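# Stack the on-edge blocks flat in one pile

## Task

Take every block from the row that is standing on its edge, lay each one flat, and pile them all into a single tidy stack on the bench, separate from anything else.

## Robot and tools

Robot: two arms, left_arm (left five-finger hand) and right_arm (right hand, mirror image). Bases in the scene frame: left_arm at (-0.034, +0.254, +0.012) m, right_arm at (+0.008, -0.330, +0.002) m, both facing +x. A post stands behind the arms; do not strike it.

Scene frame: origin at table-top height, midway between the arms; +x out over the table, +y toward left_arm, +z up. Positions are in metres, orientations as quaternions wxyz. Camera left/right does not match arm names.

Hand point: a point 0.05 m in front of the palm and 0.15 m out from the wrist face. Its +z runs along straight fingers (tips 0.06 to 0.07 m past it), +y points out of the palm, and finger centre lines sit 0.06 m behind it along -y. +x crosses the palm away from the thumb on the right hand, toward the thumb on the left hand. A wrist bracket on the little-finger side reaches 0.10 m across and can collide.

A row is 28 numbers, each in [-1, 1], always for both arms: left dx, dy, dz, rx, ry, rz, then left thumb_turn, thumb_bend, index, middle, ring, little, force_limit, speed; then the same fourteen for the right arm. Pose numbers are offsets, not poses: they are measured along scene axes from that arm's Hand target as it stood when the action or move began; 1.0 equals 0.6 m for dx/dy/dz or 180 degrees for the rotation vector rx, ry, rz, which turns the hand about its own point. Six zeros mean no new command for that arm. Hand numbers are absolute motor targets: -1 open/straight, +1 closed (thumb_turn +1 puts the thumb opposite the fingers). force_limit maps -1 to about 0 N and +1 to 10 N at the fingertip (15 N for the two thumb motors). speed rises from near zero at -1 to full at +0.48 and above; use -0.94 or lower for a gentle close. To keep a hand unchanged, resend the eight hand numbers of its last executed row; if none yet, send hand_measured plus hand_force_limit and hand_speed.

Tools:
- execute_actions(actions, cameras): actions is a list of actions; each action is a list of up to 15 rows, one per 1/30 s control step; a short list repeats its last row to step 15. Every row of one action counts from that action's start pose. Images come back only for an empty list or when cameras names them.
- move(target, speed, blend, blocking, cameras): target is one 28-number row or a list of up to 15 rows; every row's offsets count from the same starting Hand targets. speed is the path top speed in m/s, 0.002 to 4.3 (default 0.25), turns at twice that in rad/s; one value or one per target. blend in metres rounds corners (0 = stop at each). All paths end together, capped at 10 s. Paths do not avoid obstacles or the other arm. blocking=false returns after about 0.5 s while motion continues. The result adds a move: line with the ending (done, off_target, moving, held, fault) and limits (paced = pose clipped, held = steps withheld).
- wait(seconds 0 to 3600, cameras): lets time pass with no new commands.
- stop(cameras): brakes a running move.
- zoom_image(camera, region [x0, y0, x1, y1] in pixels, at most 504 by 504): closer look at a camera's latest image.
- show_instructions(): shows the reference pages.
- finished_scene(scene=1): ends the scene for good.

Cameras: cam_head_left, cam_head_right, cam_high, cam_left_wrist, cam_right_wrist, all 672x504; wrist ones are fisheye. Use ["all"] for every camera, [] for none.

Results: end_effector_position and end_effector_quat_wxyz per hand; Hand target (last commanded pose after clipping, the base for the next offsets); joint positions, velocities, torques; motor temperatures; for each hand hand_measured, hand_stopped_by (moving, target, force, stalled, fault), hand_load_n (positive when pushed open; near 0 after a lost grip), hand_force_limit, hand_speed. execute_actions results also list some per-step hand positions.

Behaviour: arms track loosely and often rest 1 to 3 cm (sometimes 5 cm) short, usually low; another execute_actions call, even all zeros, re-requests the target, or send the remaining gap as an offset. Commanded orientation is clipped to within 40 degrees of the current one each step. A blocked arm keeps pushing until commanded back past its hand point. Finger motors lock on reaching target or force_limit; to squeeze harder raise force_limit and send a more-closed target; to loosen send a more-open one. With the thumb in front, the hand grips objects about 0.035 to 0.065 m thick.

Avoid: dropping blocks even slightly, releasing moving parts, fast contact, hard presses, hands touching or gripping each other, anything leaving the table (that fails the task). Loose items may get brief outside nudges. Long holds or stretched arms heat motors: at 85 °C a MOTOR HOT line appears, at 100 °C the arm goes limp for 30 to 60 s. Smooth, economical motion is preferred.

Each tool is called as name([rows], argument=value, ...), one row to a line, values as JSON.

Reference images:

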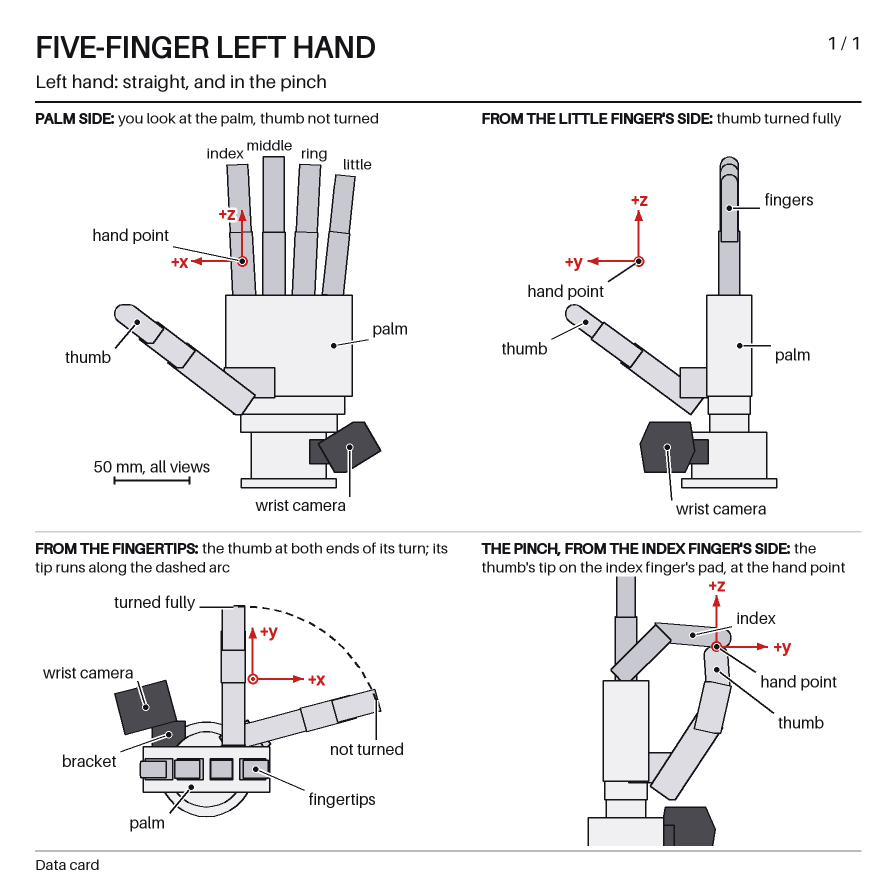

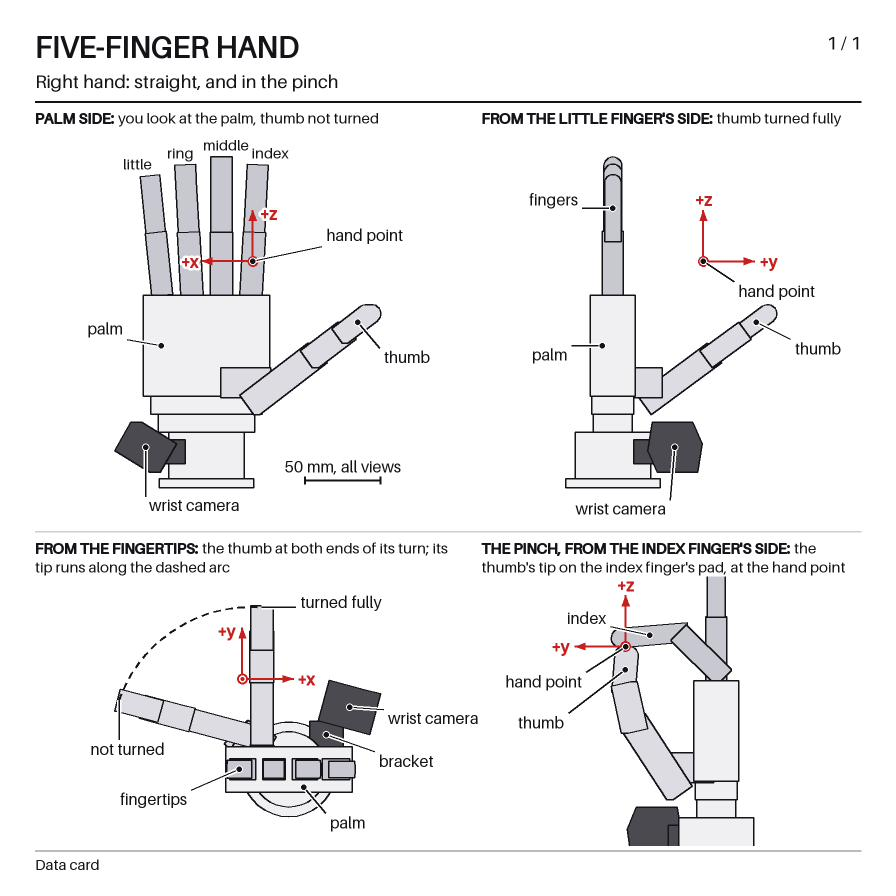

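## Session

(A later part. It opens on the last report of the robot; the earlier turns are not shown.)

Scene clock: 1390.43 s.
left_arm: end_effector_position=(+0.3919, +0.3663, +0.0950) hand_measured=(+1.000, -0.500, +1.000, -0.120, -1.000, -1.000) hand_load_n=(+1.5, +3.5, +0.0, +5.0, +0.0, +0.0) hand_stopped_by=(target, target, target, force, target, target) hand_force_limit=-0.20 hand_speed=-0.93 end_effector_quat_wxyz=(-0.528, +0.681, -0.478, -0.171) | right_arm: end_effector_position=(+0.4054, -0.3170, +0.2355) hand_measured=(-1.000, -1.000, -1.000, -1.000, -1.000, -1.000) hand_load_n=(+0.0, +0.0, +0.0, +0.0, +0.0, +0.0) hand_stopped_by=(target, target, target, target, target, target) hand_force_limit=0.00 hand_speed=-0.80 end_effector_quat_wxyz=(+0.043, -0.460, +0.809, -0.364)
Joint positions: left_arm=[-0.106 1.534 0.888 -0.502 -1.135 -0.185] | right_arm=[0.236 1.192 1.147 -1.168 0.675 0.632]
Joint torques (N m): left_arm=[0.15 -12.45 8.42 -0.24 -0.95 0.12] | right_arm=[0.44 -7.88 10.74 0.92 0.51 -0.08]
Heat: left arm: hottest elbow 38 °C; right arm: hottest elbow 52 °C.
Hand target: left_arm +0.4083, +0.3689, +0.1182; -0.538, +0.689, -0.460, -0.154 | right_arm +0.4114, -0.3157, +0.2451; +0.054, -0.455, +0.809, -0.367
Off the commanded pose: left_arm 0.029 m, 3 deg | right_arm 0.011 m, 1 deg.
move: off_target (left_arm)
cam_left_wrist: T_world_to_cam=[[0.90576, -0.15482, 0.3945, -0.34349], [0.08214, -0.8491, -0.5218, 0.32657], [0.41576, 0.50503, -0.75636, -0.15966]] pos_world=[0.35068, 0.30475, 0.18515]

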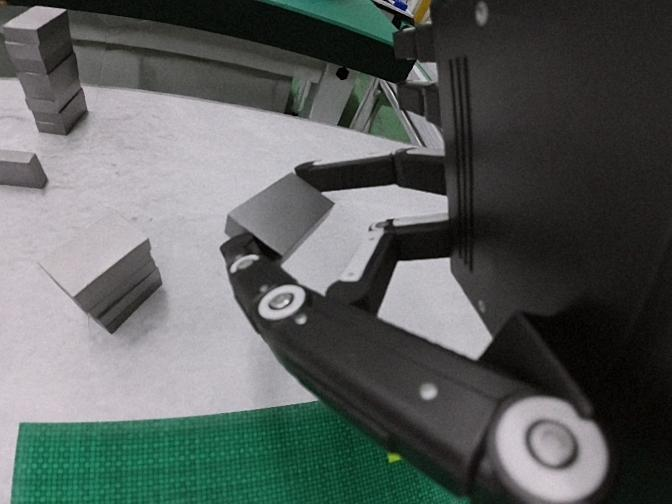

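move([
  [0,0,0.045,0,0,0,1,-0.5,1,0.35,-1,-1,-0.2,-0.93,0,0,0,0,0,0,-1,-1,-1,-1,-1,-1,0,-0.8],
  [-0.138,0.003,0.0497,0,0,0.0167,1,-0.5,1,0.35,-1,-1,-0.2,-0.93,0,0,0,0,0,0,-1,-1,-1,-1,-1,-1,0,-0.8],
], speed=0.06, blend=0.01, cameras=["cam_left_wrist"])

zoom_image(camera="cam_left_wrist", region=[180, 120, 430, 320])

Scene clock: 1402.33 s.
left_arm: end_effector_position=(+0.3245, +0.3733, +0.1397) hand_measured=(+1.000, -0.500, +1.000, -0.120, -1.000, -1.000) hand_load_n=(+1.0, +3.5, +0.0, +5.0, +0.0, -0.5) hand_stopped_by=(target, target, target, force, target, target) hand_force_limit=-0.20 hand_speed=-0.93 end_effector_quat_wxyz=(-0.528, +0.701, -0.446, -0.176) | right_arm: end_effector_position=(+0.4054, -0.3170, +0.2355) hand_measured=(-1.000, -1.000, -1.000, -1.000, -1.000, -1.000) hand_load_n=(+0.0, +0.0, +0.0, +0.0, +0.0, +0.0) hand_stopped_by=(target, target, target, target, target, target) hand_force_limit=0.00 hand_speed=-0.80 end_effector_quat_wxyz=(+0.043, -0.460, +0.809, -0.364)
Joint positions: left_arm=[-0.106 1.316 0.811 -0.748 -1.157 -0.337] | right_arm=[0.236 1.192 1.147 -1.168 0.675 0.632]
Joint torques (N m): left_arm=[-1.26 -9.41 6.11 -0.39 -1.22 0.04] | right_arm=[0.44 -7.88 10.74 0.92 0.51 -0.08]
Heat: left arm: hottest elbow 40 °C; right arm: hottest elbow 52 °C.
Hand target: left_arm +0.3254, +0.3707, +0.1480; -0.534, +0.701, -0.442, -0.168 | right_arm +0.4114, -0.3157, +0.2451; +0.054, -0.455, +0.809, -0.367
Off the commanded pose: left_arm 0.009 m, 1 deg | right_arm 0.011 m, 1 deg.
move: done
cam_left_wrist: T_world_to_cam=[[0.90028, -0.09262, 0.42534, -0.32469], [0.15553, -0.84417, -0.51302, 0.3345], [0.40658, 0.52801, -0.74559, -0.10835]] pos_world=[0.28434, 0.30951, 0.22892]

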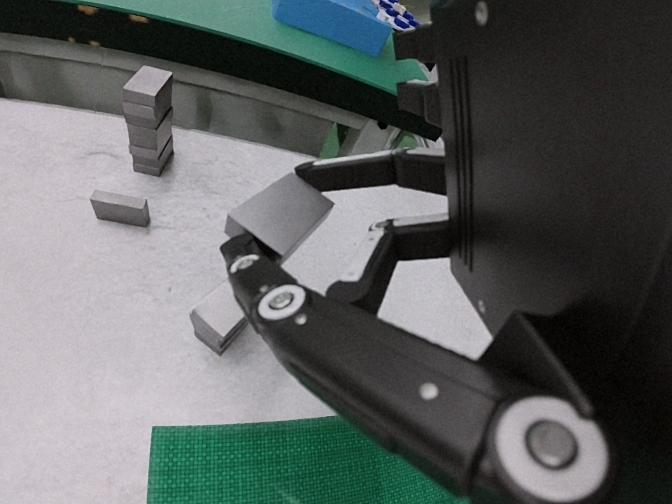

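Scaled by 2.016 from the camera's image (finer frame: 960x720).

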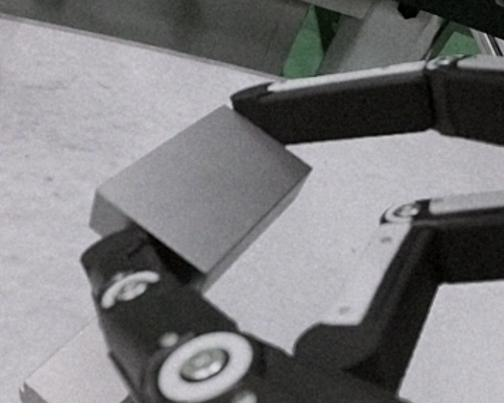

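move(target=[-0.026,-0.009,-0.1,0,0,0,1,-0.5,1,0.35,-1,-1,-0.2,-0.93,0,0,0,0,0,0,-1,-1,-1,-1,-1,-1,0,-0.8], speed=0.05, cameras=["cam_left_wrist"])

zoom_image(camera="cam_left_wrist", region=[180, 120, 430, 320])

zoom_image(camera="cam_left_wrist", region=[80, 180, 280, 380])

Scene clock: 1405.20 s.
left_arm: end_effector_position=(+0.3049, +0.3693, +0.0875) hand_measured=(+1.000, -0.500, +1.000, -0.120, -1.000, -1.000) hand_load_n=(+1.5, +3.5, +0.0, +5.0, +0.0, +0.0) hand_stopped_by=(target, target, target, force, target, target) hand_force_limit=-0.20 hand_speed=-0.93 end_effector_quat_wxyz=(-0.528, +0.703, -0.444, -0.175) | right_arm: end_effector_position=(+0.4054, -0.3170, +0.2355) hand_measured=(-1.000, -1.000, -1.000, -1.000, -1.000, -1.000) hand_load_n=(+0.0, +0.0, +0.0, +0.0, +0.0, +0.0) hand_stopped_by=(target, target, target, target, target, target) hand_force_limit=0.00 hand_speed=-0.80 end_effector_quat_wxyz=(+0.043, -0.460, +0.809, -0.364)
Joint positions: left_arm=[-0.124 1.365 0.696 -0.629 -1.163 -0.391] | right_arm=[0.236 1.192 1.147 -1.168 0.675 0.632]
Joint torques (N m): left_arm=[-1.61 -7.36 5.38 0.27 -1.24 0.02] | right_arm=[0.44 -7.88 10.74 0.94 0.51 -0.08]
Heat: left arm: hottest elbow 40 °C; right arm: hottest elbow 52 °C.
Hand target: left_arm +0.3098, +0.3652, +0.0880; -0.534, +0.701, -0.442, -0.168 | right_arm +0.4114, -0.3157, +0.2451; +0.054, -0.455, +0.809, -0.367
Off the commanded pose: left_arm 0.006 m, 1 deg | right_arm 0.011 m, 1 deg.
move: done
cam_left_wrist: T_world_to_cam=[[0.8986, -0.08792, 0.42986, -0.28685], [0.16199, -0.84401, -0.51127, 0.30529], [0.40776, 0.52906, -0.74419, -0.1381]] pos_world=[0.26463, 0.30551, 0.17662]

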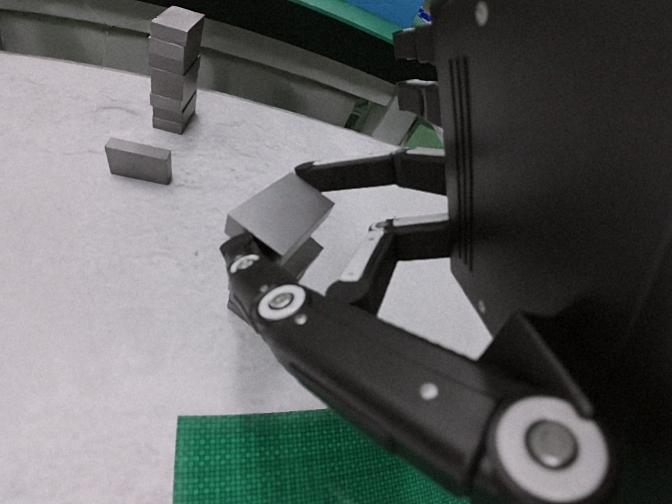

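Scaled by 2.016 from the camera's image (finer frame: 960x720).

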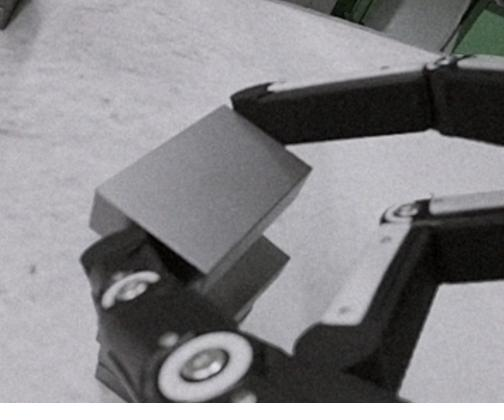

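Scaled by 2.520 from the camera's image (finer frame: 960x720).

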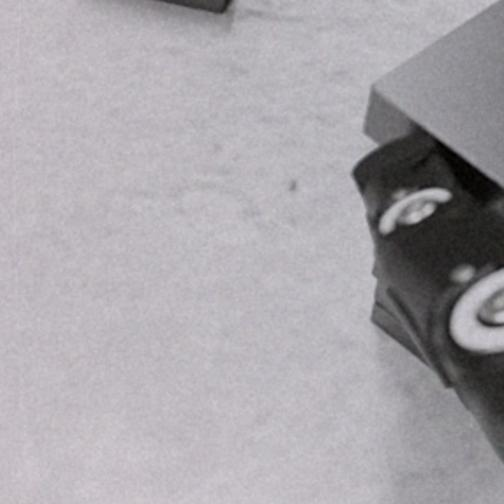

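move([
  [0.018,-0.006,0.04,0,0,-0.005,1,-0.5,1,0.35,-1,-1,-0.2,-0.93,0,0,0,0,0,0,-1,-1,-1,-1,-1,-1,0,-0.8],
  [0.012,-0.006,-0.018,0,0,-0.005,1,-0.5,1,0.35,-1,-1,-0.2,-0.93,0,0,0,0,0,0,-1,-1,-1,-1,-1,-1,0,-0.8],
], speed=0.04, cameras=["cam_left_wrist"])

zoom_image(camera="cam_left_wrist", region=[180, 120, 430, 320])

Scene clock: 1411.67 s.
left_arm: end_effector_position=(+0.3131, +0.3658, +0.0768) hand_measured=(+1.000, -0.500, +1.000, -0.120, -1.000, -1.000) hand_load_n=(+1.0, +3.5, +0.0, +5.0, +0.0, +0.0) hand_stopped_by=(target, target, target, force, target, target) hand_force_limit=-0.20 hand_speed=-0.93 end_effector_quat_wxyz=(-0.531, +0.702, -0.443, -0.167) | right_arm: end_effector_position=(+0.4054, -0.3170, +0.2355) hand_measured=(-1.000, -1.000, -1.000, -1.000, -1.000, -1.000) hand_load_n=(+0.0, +0.0, +0.0, +0.0, +0.0, +0.0) hand_stopped_by=(target, target, target, target, target, target) hand_force_limit=0.00 hand_speed=-0.80 end_effector_quat_wxyz=(+0.043, -0.460, +0.809, -0.364)
Joint positions: left_arm=[-0.132 1.4 0.693 -0.574 -1.163 -0.388] | right_arm=[0.236 1.192 1.147 -1.168 0.675 0.632]
Joint torques (N m): left_arm=[-1.67 -7.71 5.24 0.28 -1.16 0.19] | right_arm=[0.44 -7.88 10.74 0.92 0.51 -0.08]
Heat: left arm: hottest elbow 39 °C; right arm: hottest elbow 52 °C.
Hand target: left_arm +0.3170, +0.3616, +0.0772; -0.535, +0.698, -0.448, -0.164 | right_arm +0.4114, -0.3157, +0.2451; +0.054, -0.455, +0.809, -0.367
Off the commanded pose: left_arm 0.006 m, 1 deg | right_arm 0.011 m, 1 deg.
move: done
cam_left_wrist: T_world_to_cam=[[0.89183, -0.09545, 0.44219, -0.28608], [0.16129, -0.84615, -0.50795, 0.29618], [0.42264, 0.52433, -0.73923, -0.15088]] pos_world=[0.27114, 0.30242, 0.16541]

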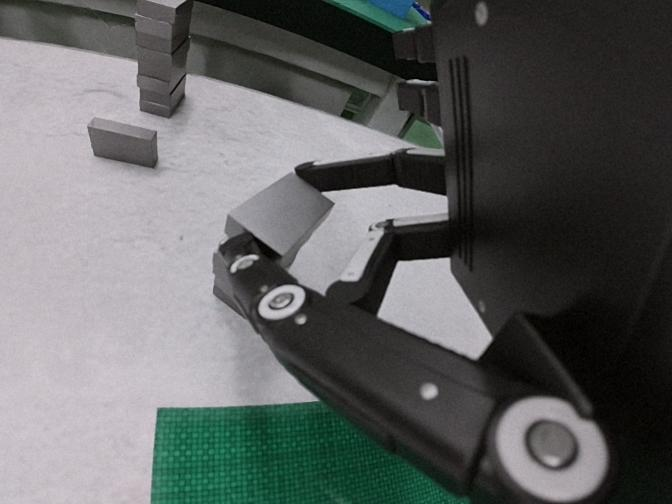

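Scaled by 2.016 from the camera's image (finer frame: 960x720).

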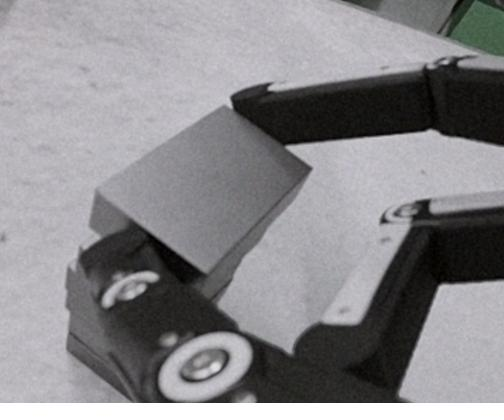

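zoom_image(camera="cam_left_wrist", region=[200, 200, 300, 320])

Scaled by 4.200 from the camera's image (finer frame: 960x720).

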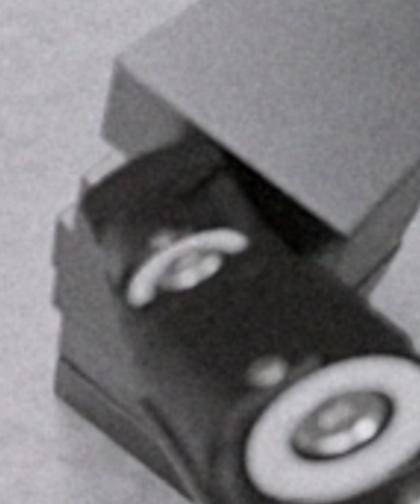

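zoom_image(camera="cam_left_wrist", region=[265, 180, 345, 290])

Scaled by 4.582 from the camera's image (finer frame: 960x720).

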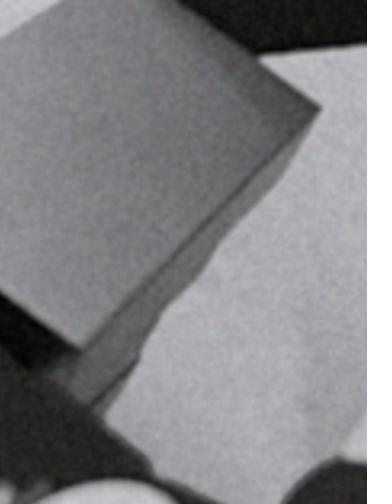

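move(target=[-0.003,0,-0.016,0,0,0,1,-0.5,1,0.35,-1,-1,-0.2,-0.93,0,0,0,0,0,0,-1,-1,-1,-1,-1,-1,0,-0.8], speed=0.02, cameras=["cam_left_wrist"])

zoom_image(camera="cam_left_wrist", region=[200, 160, 350, 310])

Scene clock: 1417.53 s.
left_arm: end_effector_position=(+0.3119, +0.3659, +0.0680) hand_measured=(+1.000, -0.500, +1.000, -0.120, -1.000, -1.000) hand_load_n=(+1.0, +3.5, +0.0, +5.0, +0.0, +0.0) hand_stopped_by=(target, target, target, force, target, target) hand_force_limit=-0.20 hand_speed=-0.93 end_effector_quat_wxyz=(-0.531, +0.702, -0.443, -0.167) | right_arm: end_effector_position=(+0.4054, -0.3170, +0.2355) hand_measured=(-1.000, -1.000, -1.000, -1.000, -1.000, -1.000) hand_load_n=(+0.0, -0.5, +0.0, +0.0, +0.0, +0.0) hand_stopped_by=(target, target, target, target, target, target) hand_force_limit=0.00 hand_speed=-0.80 end_effector_quat_wxyz=(+0.043, -0.460, +0.809, -0.364)
Joint positions: left_arm=[-0.132 1.416 0.679 -0.542 -1.163 -0.388] | right_arm=[0.236 1.192 1.147 -1.168 0.675 0.632]
Joint torques (N m): left_arm=[-1.61 -7.65 5.04 0.29 -1.16 0.17] | right_arm=[0.44 -7.88 10.76 0.94 0.51 -0.08]
Heat: left arm: hottest elbow 39 °C; right arm: hottest elbow 52 °C.
Hand target: left_arm +0.3153, +0.3617, +0.0676; -0.535, +0.698, -0.447, -0.164 | right_arm +0.4114, -0.3157, +0.2451; +0.054, -0.455, +0.809, -0.367
Off the commanded pose: left_arm 0.005 m, 1 deg | right_arm 0.011 m, 1 deg.
move: done
cam_left_wrist: T_world_to_cam=[[0.8913, -0.09569, 0.4432, -0.28083], [0.16156, -0.8463, -0.50762, 0.29189], [0.42366, 0.52404, -0.73885, -0.15717]] pos_world=[0.26974, 0.30252, 0.15651]

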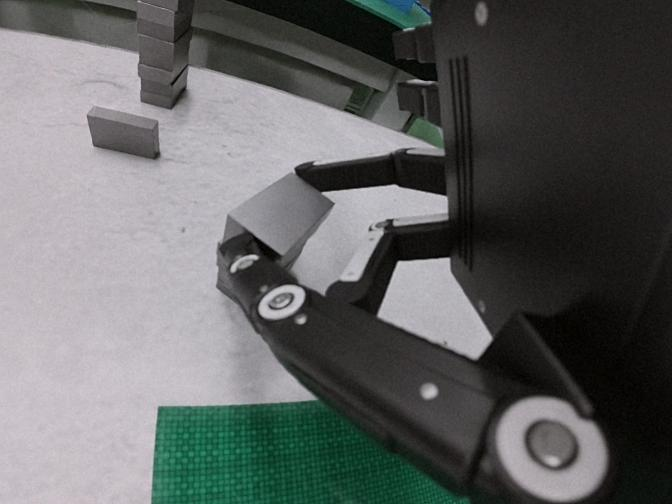

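Scaled by 3.360 from the camera's image (finer frame: 960x720).

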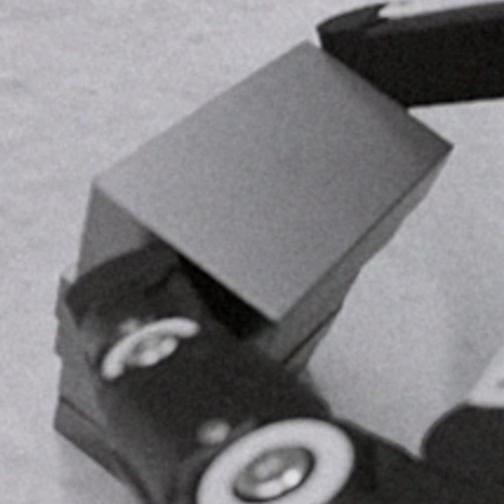

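move(target=[-0.001,0,-0.005,0,0,0,1,-0.5,1,0.35,-1,-1,-0.2,-0.93,0,0,0,0,0,0,-1,-1,-1,-1,-1,-1,0,-0.8], speed=0.02, cameras=["cam_left_wrist"])

zoom_image(camera="cam_left_wrist", region=[200, 160, 350, 310])

Scene clock: 1419.13 s.
left_arm: end_effector_position=(+0.3112, +0.3658, +0.0653) hand_measured=(+1.000, -0.500, +1.000, -0.120, -1.000, -1.000) hand_load_n=(+1.0, +3.5, +0.0, +5.0, +0.0, +0.0) hand_stopped_by=(target, target, target, force, target, target) hand_force_limit=-0.20 hand_speed=-0.93 end_effector_quat_wxyz=(-0.531, +0.702, -0.443, -0.167) | right_arm: end_effector_position=(+0.4054, -0.3170, +0.2355) hand_measured=(-1.000, -1.000, -1.000, -1.000, -1.000, -1.000) hand_load_n=(+0.0, +0.0, +0.0, +0.0, +0.0, +0.0) hand_stopped_by=(target, target, target, target, target, target) hand_force_limit=0.00 hand_speed=-0.80 end_effector_quat_wxyz=(+0.043, -0.460, +0.809, -0.364)
Joint positions: left_arm=[-0.132 1.42 0.674 -0.533 -1.163 -0.388] | right_arm=[0.236 1.192 1.147 -1.168 0.675 0.632]
Joint torques (N m): left_arm=[-1.61 -7.53 4.97 0.29 -1.16 0.16] | right_arm=[0.44 -7.88 10.74 0.94 0.51 -0.08]
Heat: left arm: hottest elbow 39 °C; right arm: hottest elbow 52 °C.
Hand target: left_arm +0.3146, +0.3617, +0.0645; -0.535, +0.698, -0.447, -0.164 | right_arm +0.4114, -0.3157, +0.2451; +0.054, -0.455, +0.809, -0.367
Off the commanded pose: left_arm 0.005 m, 1 deg | right_arm 0.011 m, 1 deg.
move: done
cam_left_wrist: T_world_to_cam=[[0.89128, -0.09608, 0.44316, -0.27888], [0.1612, -0.84633, -0.50769, 0.29075], [0.42384, 0.52392, -0.73882, -0.15889]] pos_world=[0.26904, 0.30252, 0.15381]

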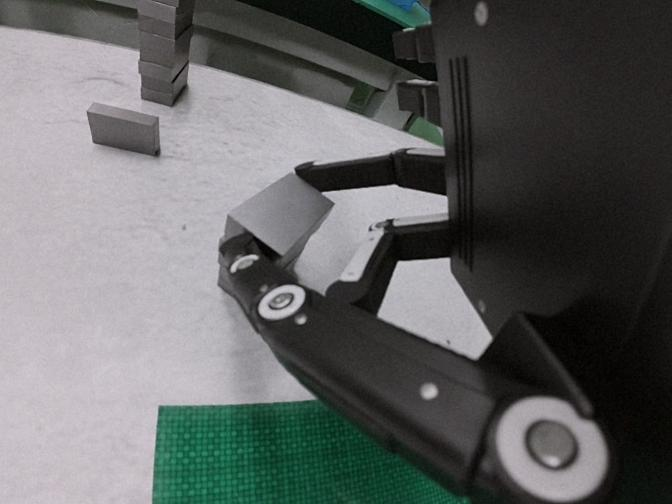

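Scaled by 3.360 from the camera's image (finer frame: 960x720).

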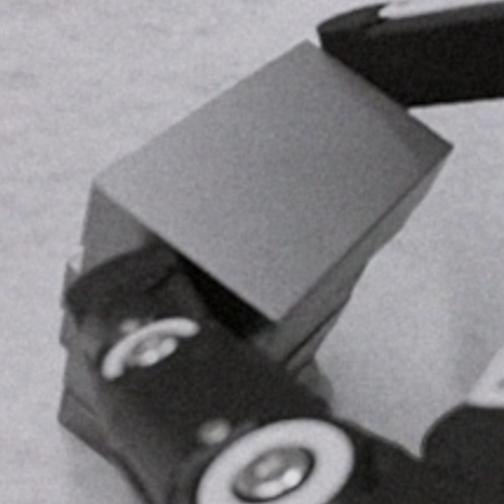

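move(target=[0,0,-0.005,0,0,0,1,-0.5,1,0.35,-1,-1,-0.2,-0.93,0,0,0,0,0,0,-1,-1,-1,-1,-1,-1,0,-0.8], speed=0.02, cameras=["cam_left_wrist"])

zoom_image(camera="cam_left_wrist", region=[200, 160, 350, 310])

Scene clock: 1421.27 s.
left_arm: end_effector_position=(+0.3126, +0.3656, +0.0642) hand_measured=(+1.000, -0.500, +1.000, -0.120, -1.000, -1.000) hand_load_n=(+1.0, +4.0, +0.0, +4.5, +0.0, +0.0) hand_stopped_by=(target, target, target, force, target, target) hand_force_limit=-0.20 hand_speed=-0.93 end_effector_quat_wxyz=(-0.533, +0.702, -0.442, -0.165) | right_arm: end_effector_position=(+0.4054, -0.3170, +0.2355) hand_measured=(-1.000, -1.000, -1.000, -1.000, -1.000, -1.000) hand_load_n=(+0.0, +0.0, +0.0, +0.0, +0.0, +0.0) hand_stopped_by=(target, target, target, target, target, target) hand_force_limit=0.00 hand_speed=-0.80 end_effector_quat_wxyz=(+0.043, -0.460, +0.809, -0.364)
Joint positions: left_arm=[-0.133 1.425 0.674 -0.524 -1.165 -0.388] | right_arm=[0.236 1.192 1.147 -1.168 0.675 0.632]
Joint torques (N m): left_arm=[-1.55 -7.47 4.74 0.36 -1.1 0.16] | right_arm=[0.44 -7.88 10.73 0.94 0.51 -0.08]
Heat: left arm: hottest elbow 39 °C; right arm: hottest elbow 52 °C.
Hand target: left_arm +0.3146, +0.3618, +0.0616; -0.535, +0.698, -0.447, -0.164 | right_arm +0.4114, -0.3157, +0.2451; +0.054, -0.455, +0.809, -0.367
Off the commanded pose: left_arm 0.005 m, 1 deg | right_arm 0.011 m, 1 deg.
move: done
cam_left_wrist: T_world_to_cam=[[0.88945, -0.09676, 0.44667, -0.27906], [0.16311, -0.84577, -0.50801, 0.28903], [0.42694, 0.52471, -0.73648, -0.16154]] pos_world=[0.27003, 0.30222, 0.15251]

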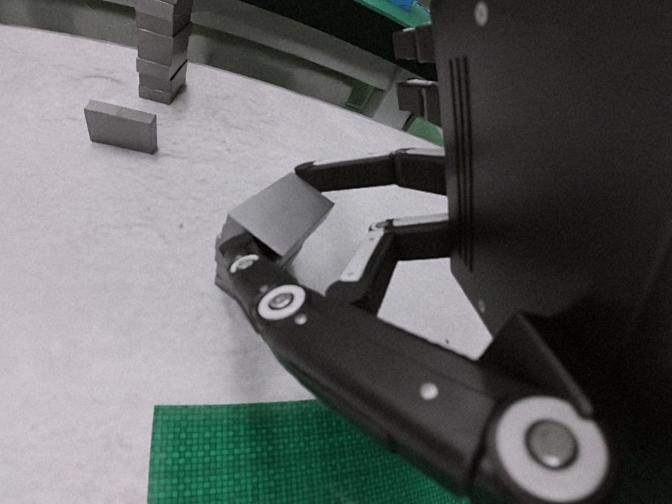

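Scaled by 3.360 from the camera's image (finer frame: 960x720).

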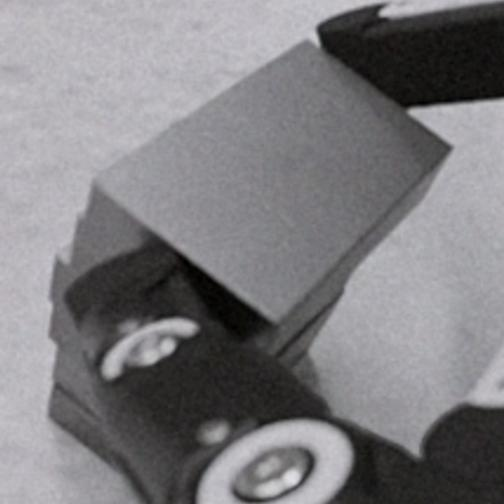

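zoom_image(camera="cam_left_wrist", region=[205, 195, 255, 295])

Scaled by 5.040 from the camera's image (finer frame: 960x720).

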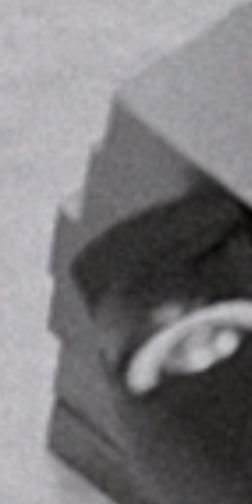

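move([
  [-0.003,0,-0.006,0,0,0,1,-0.5,1,-0.145,-1,-1,-0.5,-0.93,0,0,0,0,0,0,-1,-1,-1,-1,-1,-1,0,-0.8],
], speed=0.02, cameras=["cam_left_wrist"])

zoom_image(camera="cam_left_wrist", region=[200, 160, 350, 310])

Scene clock: 1425.10 s.
left_arm: end_effector_position=(+0.3115, +0.3657, +0.0624) hand_measured=(+1.000, -0.500, +1.000, -0.146, -1.000, -1.000) hand_load_n=(+0.5, +0.5, +0.0, +0.5, +0.0, +0.0) hand_stopped_by=(target, target, target, target, target, target) hand_force_limit=-0.50 hand_speed=-0.93 end_effector_quat_wxyz=(-0.535, +0.702, -0.441, -0.165) | right_arm: end_effector_position=(+0.4054, -0.3170, +0.2355) hand_measured=(-1.000, -1.000, -1.000, -1.000, -1.000, -1.000) hand_load_n=(+0.0, +0.0, +0.0, +0.0, +0.0, +0.0) hand_stopped_by=(target, target, target, target, target, target) hand_force_limit=0.00 hand_speed=-0.80 end_effector_quat_wxyz=(+0.043, -0.460, +0.809, -0.364)
Joint positions: left_arm=[-0.135 1.426 0.666 -0.512 -1.168 -0.388] | right_arm=[0.236 1.192 1.147 -1.168 0.675 0.632]
Joint torques (N m): left_arm=[-1.49 -7.18 4.67 0.34 -0.96 0.15] | right_arm=[0.44 -7.94 10.74 0.94 0.51 -0.08]
Heat: left arm: hottest elbow 38 °C; right arm: hottest elbow 52 °C.
Hand target: left_arm +0.3128, +0.3617, +0.0580; -0.535, +0.698, -0.448, -0.164 | right_arm +0.4114, -0.3157, +0.2451; +0.054, -0.455, +0.809, -0.367
Off the commanded pose: left_arm 0.006 m, 1 deg | right_arm 0.011 m, 1 deg.
move: done
cam_left_wrist: T_world_to_cam=[[0.88766, -0.09854, 0.44982, -0.27626], [0.16459, -0.84442, -0.50978, 0.2875], [0.43007, 0.52655, -0.73334, -0.16421]] pos_world=[0.26853, 0.30201, 0.15041]

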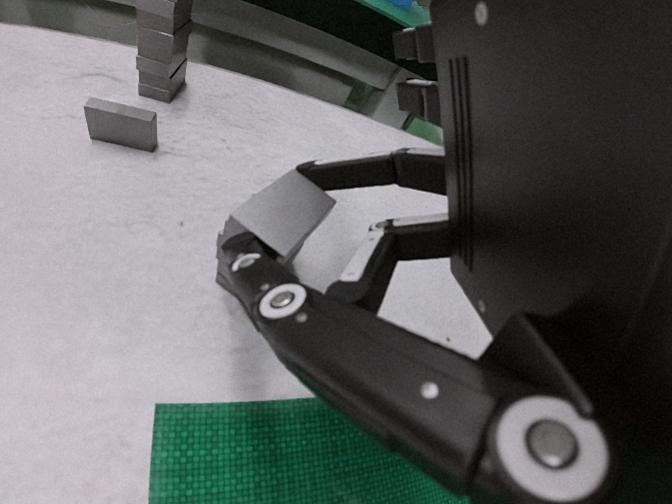

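Scaled by 3.360 from the camera's image (finer frame: 960x720).

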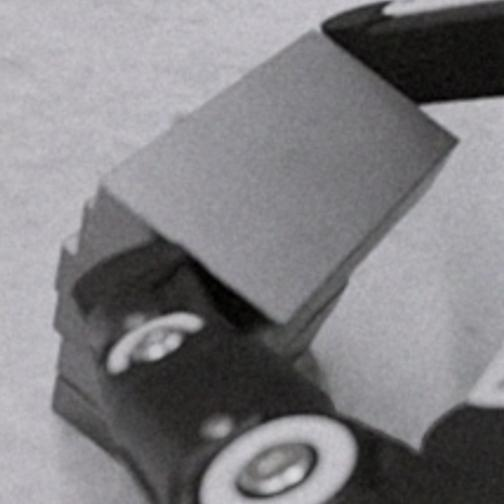

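move(target=[0,0,-0.006,0,0,0,1,-0.5,1,-0.15,-1,-1,-0.5,-0.93,0,0,0,0,0,0,-1,-1,-1,-1,-1,-1,0,-0.8], speed=0.02, cameras=["cam_left_wrist"])

zoom_image(camera="cam_left_wrist", region=[200, 160, 350, 310])

Scene clock: 1430.83 s.
left_arm: end_effector_position=(+0.3122, +0.3661, +0.0614) hand_measured=(+1.000, -0.500, +1.000, -0.150, -1.000, -1.000) hand_load_n=(+0.0, +1.0, +0.0, +0.0, +0.0, +0.0) hand_stopped_by=(target, target, target, target, target, target) hand_force_limit=-0.50 hand_speed=-0.93 end_effector_quat_wxyz=(-0.537, +0.701, -0.440, -0.165) | right_arm: end_effector_position=(+0.4054, -0.3170, +0.2355) hand_measured=(-1.000, -1.000, -1.000, -1.000, -1.000, -1.000) hand_load_n=(+0.0, +0.0, +0.0, +0.0, +0.0, +0.0) hand_stopped_by=(target, target, target, target, target, target) hand_force_limit=0.00 hand_speed=-0.80 end_effector_quat_wxyz=(+0.043, -0.460, +0.809, -0.364)
Joint positions: left_arm=[-0.135 1.431 0.664 -0.501 -1.173 -0.385] | right_arm=[0.236 1.192 1.147 -1.168 0.675 0.632]
Joint torques (N m): left_arm=[-1.49 -6.89 4.49 0.44 -0.79 0.11] | right_arm=[0.44 -7.94 10.74 0.94 0.51 -0.08]
Heat: left arm: hottest elbow 38 °C; right arm: hottest elbow 52 °C.
Hand target: left_arm +0.3129, +0.3617, +0.0544; -0.535, +0.698, -0.447, -0.164 | right_arm +0.4114, -0.3157, +0.2451; +0.054, -0.455, +0.809, -0.367
Off the commanded pose: left_arm 0.008 m, 1 deg | right_arm 0.011 m, 1 deg.
move: done
cam_left_wrist: T_world_to_cam=[[0.88648, -0.10038, 0.45176, -0.27545], [0.16604, -0.8422, -0.51296, 0.28607], [0.43196, 0.52974, -0.72992, -0.1675]] pos_world=[0.26903, 0.30201, 0.14891]

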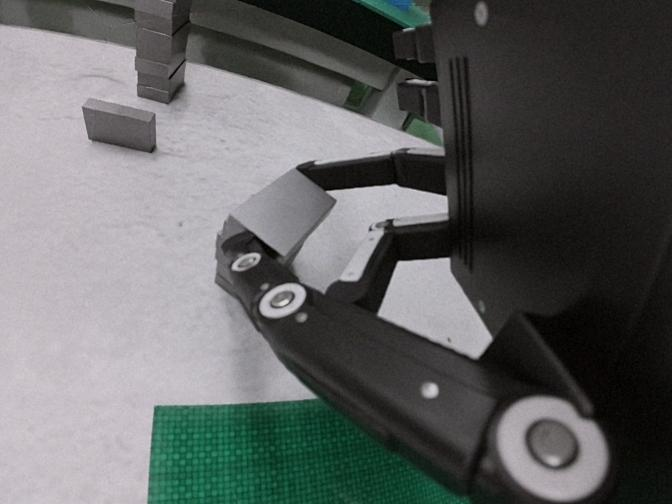

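Scaled by 3.360 from the camera's image (finer frame: 960x720).

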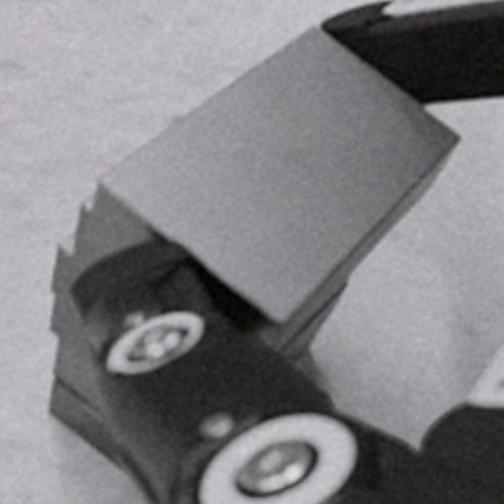

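move([
  [0,0,0,0,0,0,1,-0.5,1,-0.2,-1,-1,-0.5,-0.93,0,0,0,0,0,0,-1,-1,-1,-1,-1,-1,0,-0.8],
  [0,0,0,0,0,0,1,-0.56,1,-0.4,-1,-1,-0.5,-0.93,0,0,0,0,0,0,-1,-1,-1,-1,-1,-1,0,-0.8],
], speed=0.02, cameras=["cam_left_wrist"])

zoom_image(camera="cam_left_wrist", region=[200, 160, 350, 310])

Scene clock: 1433.50 s.
left_arm: end_effector_position=(+0.3124, +0.3658, +0.0595) hand_measured=(+1.000, -0.560, +1.000, -0.400, -1.000, -1.000) hand_load_n=(+0.0, +0.0, +0.0, +0.0, +0.0, +0.0) hand_stopped_by=(target, target, target, target, target, target) hand_force_limit=-0.50 hand_speed=-0.93 end_effector_quat_wxyz=(-0.536, +0.701, -0.441, -0.165) | right_arm: end_effector_position=(+0.4054, -0.3170, +0.2355) hand_measured=(-1.000, -1.000, -1.000, -1.000, -1.000, -1.000) hand_load_n=(+0.0, +0.0, +0.0, +0.0, +0.0, +0.0) hand_stopped_by=(target, target, target, target, target, target) hand_force_limit=0.00 hand_speed=-0.80 end_effector_quat_wxyz=(+0.043, -0.460, +0.809, -0.364)
Joint positions: left_arm=[-0.136 1.436 0.664 -0.498 -1.172 -0.385] | right_arm=[0.236 1.192 1.147 -1.168 0.675 0.632]
Joint torques (N m): left_arm=[-1.49 -7.36 4.46 0.31 -0.83 0.12] | right_arm=[0.44 -7.88 10.74 0.94 0.51 -0.08]
Heat: left arm: hottest elbow 38 °C; right arm: hottest elbow 52 °C.
Hand target: left_arm +0.3129, +0.3616, +0.0544; -0.535, +0.698, -0.447, -0.164 | right_arm +0.4114, -0.3157, +0.2451; +0.054, -0.455, +0.809, -0.367
Off the commanded pose: left_arm 0.007 m, 1 deg | right_arm 0.011 m, 1 deg.
move: done
cam_left_wrist: T_world_to_cam=[[0.88748, -0.10059, 0.44972, -0.27497], [0.16431, -0.84268, -0.51273, 0.28554], [0.43055, 0.52894, -0.73134, -0.16798]] pos_world=[0.26943, 0.30181, 0.14722]

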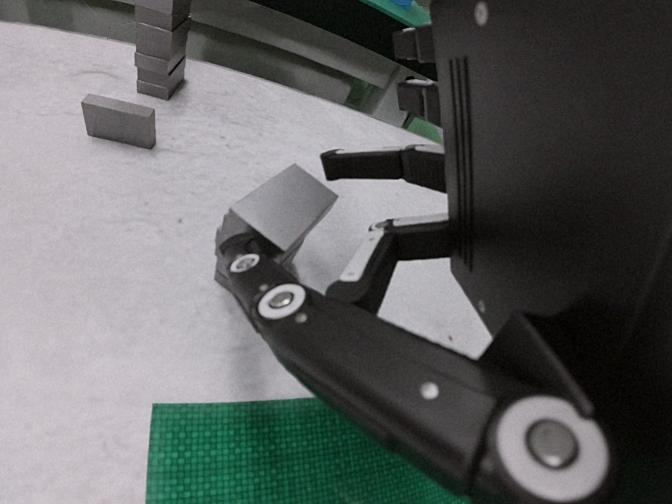

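Scaled by 3.360 from the camera's image (finer frame: 960x720).

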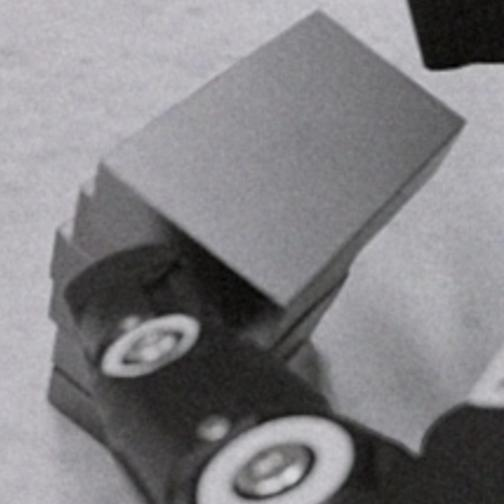

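move(target=[0,0,0,0,0,0,1,-0.42,1,-0.4,-1,-1,-0.88,-0.94,0,0,0,0,0,0,-1,-1,-1,-1,-1,-1,0,-0.8], speed=0.02, cameras=["cam_left_wrist"])

zoom_image(camera="cam_left_wrist", region=[200, 160, 350, 310])

Scene clock: 1438.23 s.
left_arm: end_effector_position=(+0.3110, +0.3658, +0.0579) hand_measured=(+1.000, -0.420, +1.000, -0.400, -1.000, -1.000) hand_load_n=(+0.5, +0.5, +0.0, +0.0, +0.0, +0.0) hand_stopped_by=(target, target, target, target, target, target) hand_force_limit=-0.88 hand_speed=-0.94 end_effector_quat_wxyz=(-0.535, +0.700, -0.442, -0.166) | right_arm: end_effector_position=(+0.4054, -0.3170, +0.2355) hand_measured=(-1.000, -1.000, -1.000, -1.000, -1.000, -1.000) hand_load_n=(+0.0, -0.5, +0.0, +0.0, +0.0, +0.0) hand_stopped_by=(target, target, target, target, target, target) hand_force_limit=0.00 hand_speed=-0.80 end_effector_quat_wxyz=(+0.043, -0.460, +0.809, -0.364)
Joint positions: left_arm=[-0.136 1.438 0.661 -0.498 -1.17 -0.385] | right_arm=[0.236 1.192 1.147 -1.168 0.675 0.632]
Joint torques (N m): left_arm=[-1.44 -7.41 4.67 0.28 -0.9 0.11] | right_arm=[0.44 -7.94 10.74 0.92 0.51 -0.08]
Heat: left arm: hottest elbow 38 °C; right arm: hottest elbow 52 °C.
Hand target: left_arm +0.3128, +0.3617, +0.0543; -0.535, +0.698, -0.447, -0.164 | right_arm +0.4114, -0.3157, +0.2451; +0.054, -0.455, +0.809, -0.367
Off the commanded pose: left_arm 0.006 m, 1 deg | right_arm 0.011 m, 1 deg.
move: done
cam_left_wrist: T_world_to_cam=[[0.88958, -0.10067, 0.44556, -0.27333], [0.16143, -0.84319, -0.51281, 0.28608], [0.42731, 0.52811, -0.73383, -0.16703]] pos_world=[0.26834, 0.30191, 0.14592]

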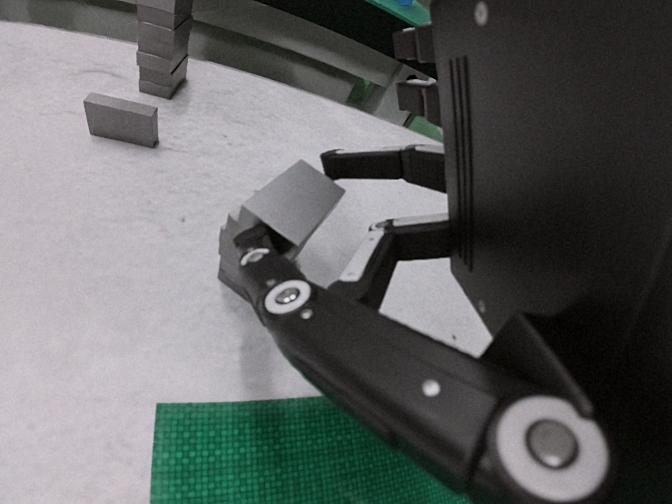

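Scaled by 3.360 from the camera's image (finer frame: 960x720).

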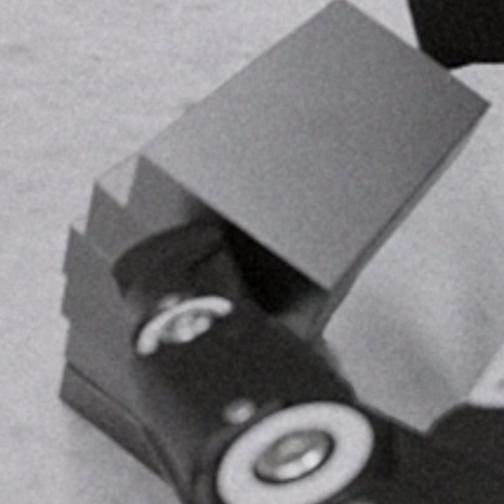

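move(target=[0,0,0,0,0,0,1,-0.42,1,0.2,-1,-1,-0.55,-0.93,0,0,0,0,0,0,-1,-1,-1,-1,-1,-1,0,-0.8])

move(target=[0,0,0,0,0,0,1,-0.42,1,0.3,-1,-1,-0.3,-0.93,0,0,0,0,0,0,-1,-1,-1,-1,-1,-1,0,-0.8], cameras=["cam_left_wrist"])

zoom_image(camera="cam_left_wrist", region=[200, 160, 350, 310])

Scene clock: 1442.67 s.
left_arm: end_effector_position=(+0.3111, +0.3658, +0.0579) hand_measured=(+1.000, -0.420, +1.000, -0.184, -1.000, -1.000) hand_load_n=(+0.5, +1.5, +0.0, +3.0, +0.0, +0.0) hand_stopped_by=(target, target, target, force, target, target) hand_force_limit=-0.55 hand_speed=-0.93 end_effector_quat_wxyz=(-0.535, +0.701, -0.442, -0.166) | right_arm: end_effector_position=(+0.4054, -0.3170, +0.2355) hand_measured=(-1.000, -1.000, -1.000, -1.000, -1.000, -1.000) hand_load_n=(+0.0, +0.0, -0.5, +0.0, +0.0, +0.0) hand_stopped_by=(target, target, target, target, target, target) hand_force_limit=0.00 hand_speed=-0.80 end_effector_quat_wxyz=(+0.043, -0.460, +0.809, -0.364)
Joint positions: left_arm=[-0.136 1.438 0.661 -0.497 -1.17 -0.385] | right_arm=[0.236 1.192 1.147 -1.168 0.675 0.632]
Joint torques (N m): left_arm=[-1.44 -7.47 4.64 0.27 -0.9 0.11] | right_arm=[0.5 -7.94 10.74 0.94 0.51 -0.08]
Heat: left arm: hottest elbow 37 °C; right arm: hottest elbow 52 °C.
Hand target: left_arm +0.3127, +0.3617, +0.0543; -0.535, +0.698, -0.447, -0.164 | right_arm +0.4114, -0.3157, +0.2451; +0.054, -0.455, +0.809, -0.367
Off the commanded pose: left_arm 0.006 m, 1 deg | right_arm 0.011 m, 1 deg.
move: done

Scene clock: 1443.17 s.
left_arm: end_effector_position=(+0.3112, +0.3658, +0.0579) hand_measured=(+1.000, -0.420, +1.000, -0.180, -1.000, -1.000) hand_load_n=(+0.0, +2.0, +0.0, +4.0, +0.0, +0.0) hand_stopped_by=(target, target, target, force, target, target) hand_force_limit=-0.30 hand_speed=-0.93 end_effector_quat_wxyz=(-0.535, +0.701, -0.442, -0.166) | right_arm: end_effector_position=(+0.4054, -0.3170, +0.2355) hand_measured=(-1.000, -1.000, -1.000, -1.000, -1.000, -1.000) hand_load_n=(+0.0, +0.0, +0.0, +0.0, +0.0, +0.0) hand_stopped_by=(target, target, target, target, target, target) hand_force_limit=0.00 hand_speed=-0.80 end_effector_quat_wxyz=(+0.043, -0.460, +0.809, -0.364)
Joint positions: left_arm=[-0.136 1.438 0.661 -0.497 -1.17 -0.385] | right_arm=[0.236 1.192 1.147 -1.168 0.675 0.632]
Joint torques (N m): left_arm=[-1.44 -7.47 4.64 0.25 -0.9 0.12] | right_arm=[0.44 -7.88 10.74 0.94 0.51 -0.08]
Heat: left arm: hottest elbow 37 °C; right arm: hottest elbow 52 °C.
Hand target: left_arm +0.3127, +0.3617, +0.0543; -0.535, +0.697, -0.447, -0.164 | right_arm +0.4114, -0.3157, +0.2451; +0.054, -0.455, +0.809, -0.367
Off the commanded pose: left_arm 0.006 m, 1 deg | right_arm 0.011 m, 1 deg.
move: done
cam_left_wrist: T_world_to_cam=[[0.88904, -0.10063, 0.44663, -0.27344], [0.16202, -0.84327, -0.5125, 0.28589], [0.4282, 0.52799, -0.7334, -0.16734]] pos_world=[0.26844, 0.30191, 0.14591]

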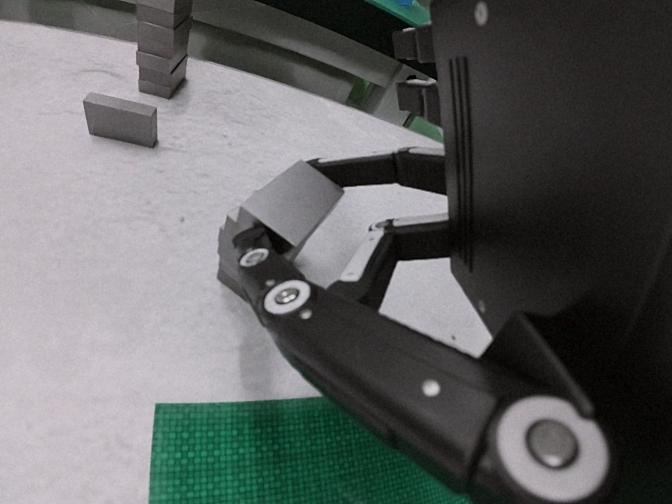

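Scaled by 3.360 from the camera's image (finer frame: 960x720).

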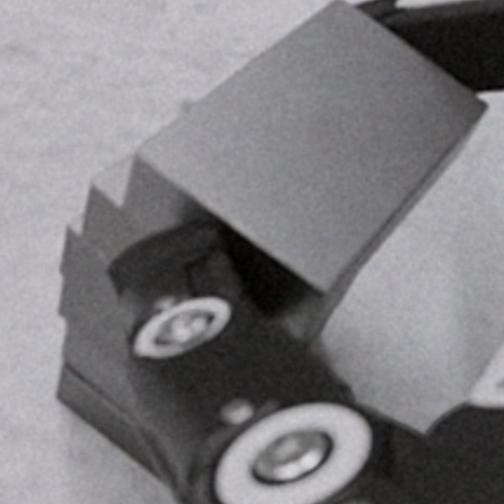

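move([
  [0,0,0,0,0,0,1,-0.46,1,-0.3,-1,-1,-0.5,-0.93,0,0,0,0,0,0,-1,-1,-1,-1,-1,-1,0,-0.8],
  [0.0167,0.016,0.045,0,0,0,1,-0.46,1,-0.3,-1,-1,-0.5,-0.93,0,0,0,0,0,0,-1,-1,-1,-1,-1,-1,0,-0.8],
], speed=0.02, cameras=["cam_left_wrist"])

zoom_image(camera="cam_left_wrist", region=[200, 160, 350, 310])

Scene clock: 1447.87 s.
left_arm: end_effector_position=(+0.3085, +0.3687, +0.0654) hand_measured=(+1.000, -0.460, +1.000, -0.300, -1.000, -1.000) hand_load_n=(+0.5, +0.0, +0.0, +0.0, +0.0, +0.0) hand_stopped_by=(target, target, target, target, target, target) hand_force_limit=-0.50 hand_speed=-0.93 end_effector_quat_wxyz=(-0.530, +0.691, -0.460, -0.176) | right_arm: end_effector_position=(+0.4054, -0.3170, +0.2355) hand_measured=(-1.000, -1.000, -1.000, -1.000, -1.000, -1.000) hand_load_n=(+0.0, +0.0, +0.0, +0.0, +0.0, +0.0) hand_stopped_by=(target, target, target, target, target, target) hand_force_limit=0.00 hand_speed=-0.80 end_effector_quat_wxyz=(+0.043, -0.460, +0.809, -0.364)
Joint positions: left_arm=[-0.128 1.415 0.661 -0.497 -1.162 -0.316] | right_arm=[0.236 1.192 1.147 -1.168 0.675 0.632]
Joint torques (N m): left_arm=[0.5 -9.41 7.38 -0.35 -0.82 0.2] | right_arm=[0.44 -7.88 10.73 0.94 0.5 -0.08]
Heat: left arm: hottest elbow 37 °C; right arm: hottest elbow 52 °C.
Hand target: left_arm +0.3227, +0.3713, +0.0813; -0.535, +0.698, -0.447, -0.164 | right_arm +0.4114, -0.3157, +0.2451; +0.054, -0.455, +0.809, -0.367
Off the commanded pose: left_arm 0.022 m, 2 deg | right_arm 0.011 m, 1 deg.
move: off_target (left_arm)
cam_left_wrist: T_world_to_cam=[[0.90389, -0.12208, 0.40997, -0.26837], [0.12334, -0.84333, -0.52305, 0.30533], [0.40959, 0.52334, -0.74723, -0.154]] pos_world=[0.268, 0.30533, 0.15465]

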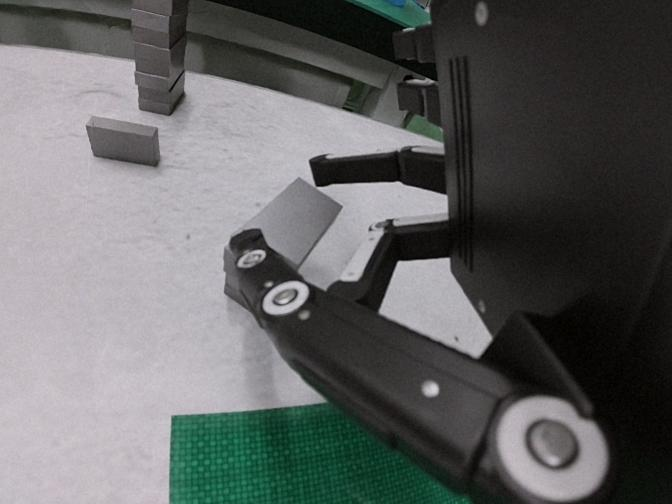

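Scaled by 3.360 from the camera's image (finer frame: 960x720).

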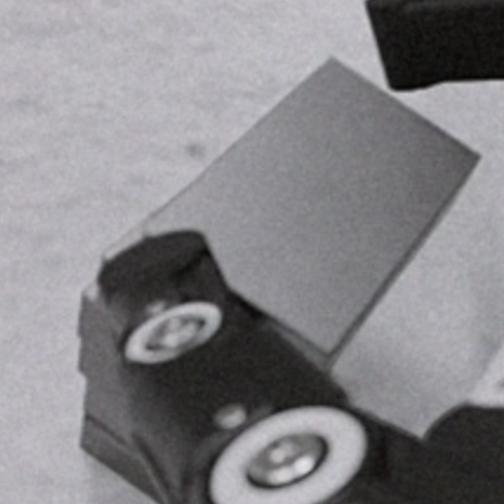

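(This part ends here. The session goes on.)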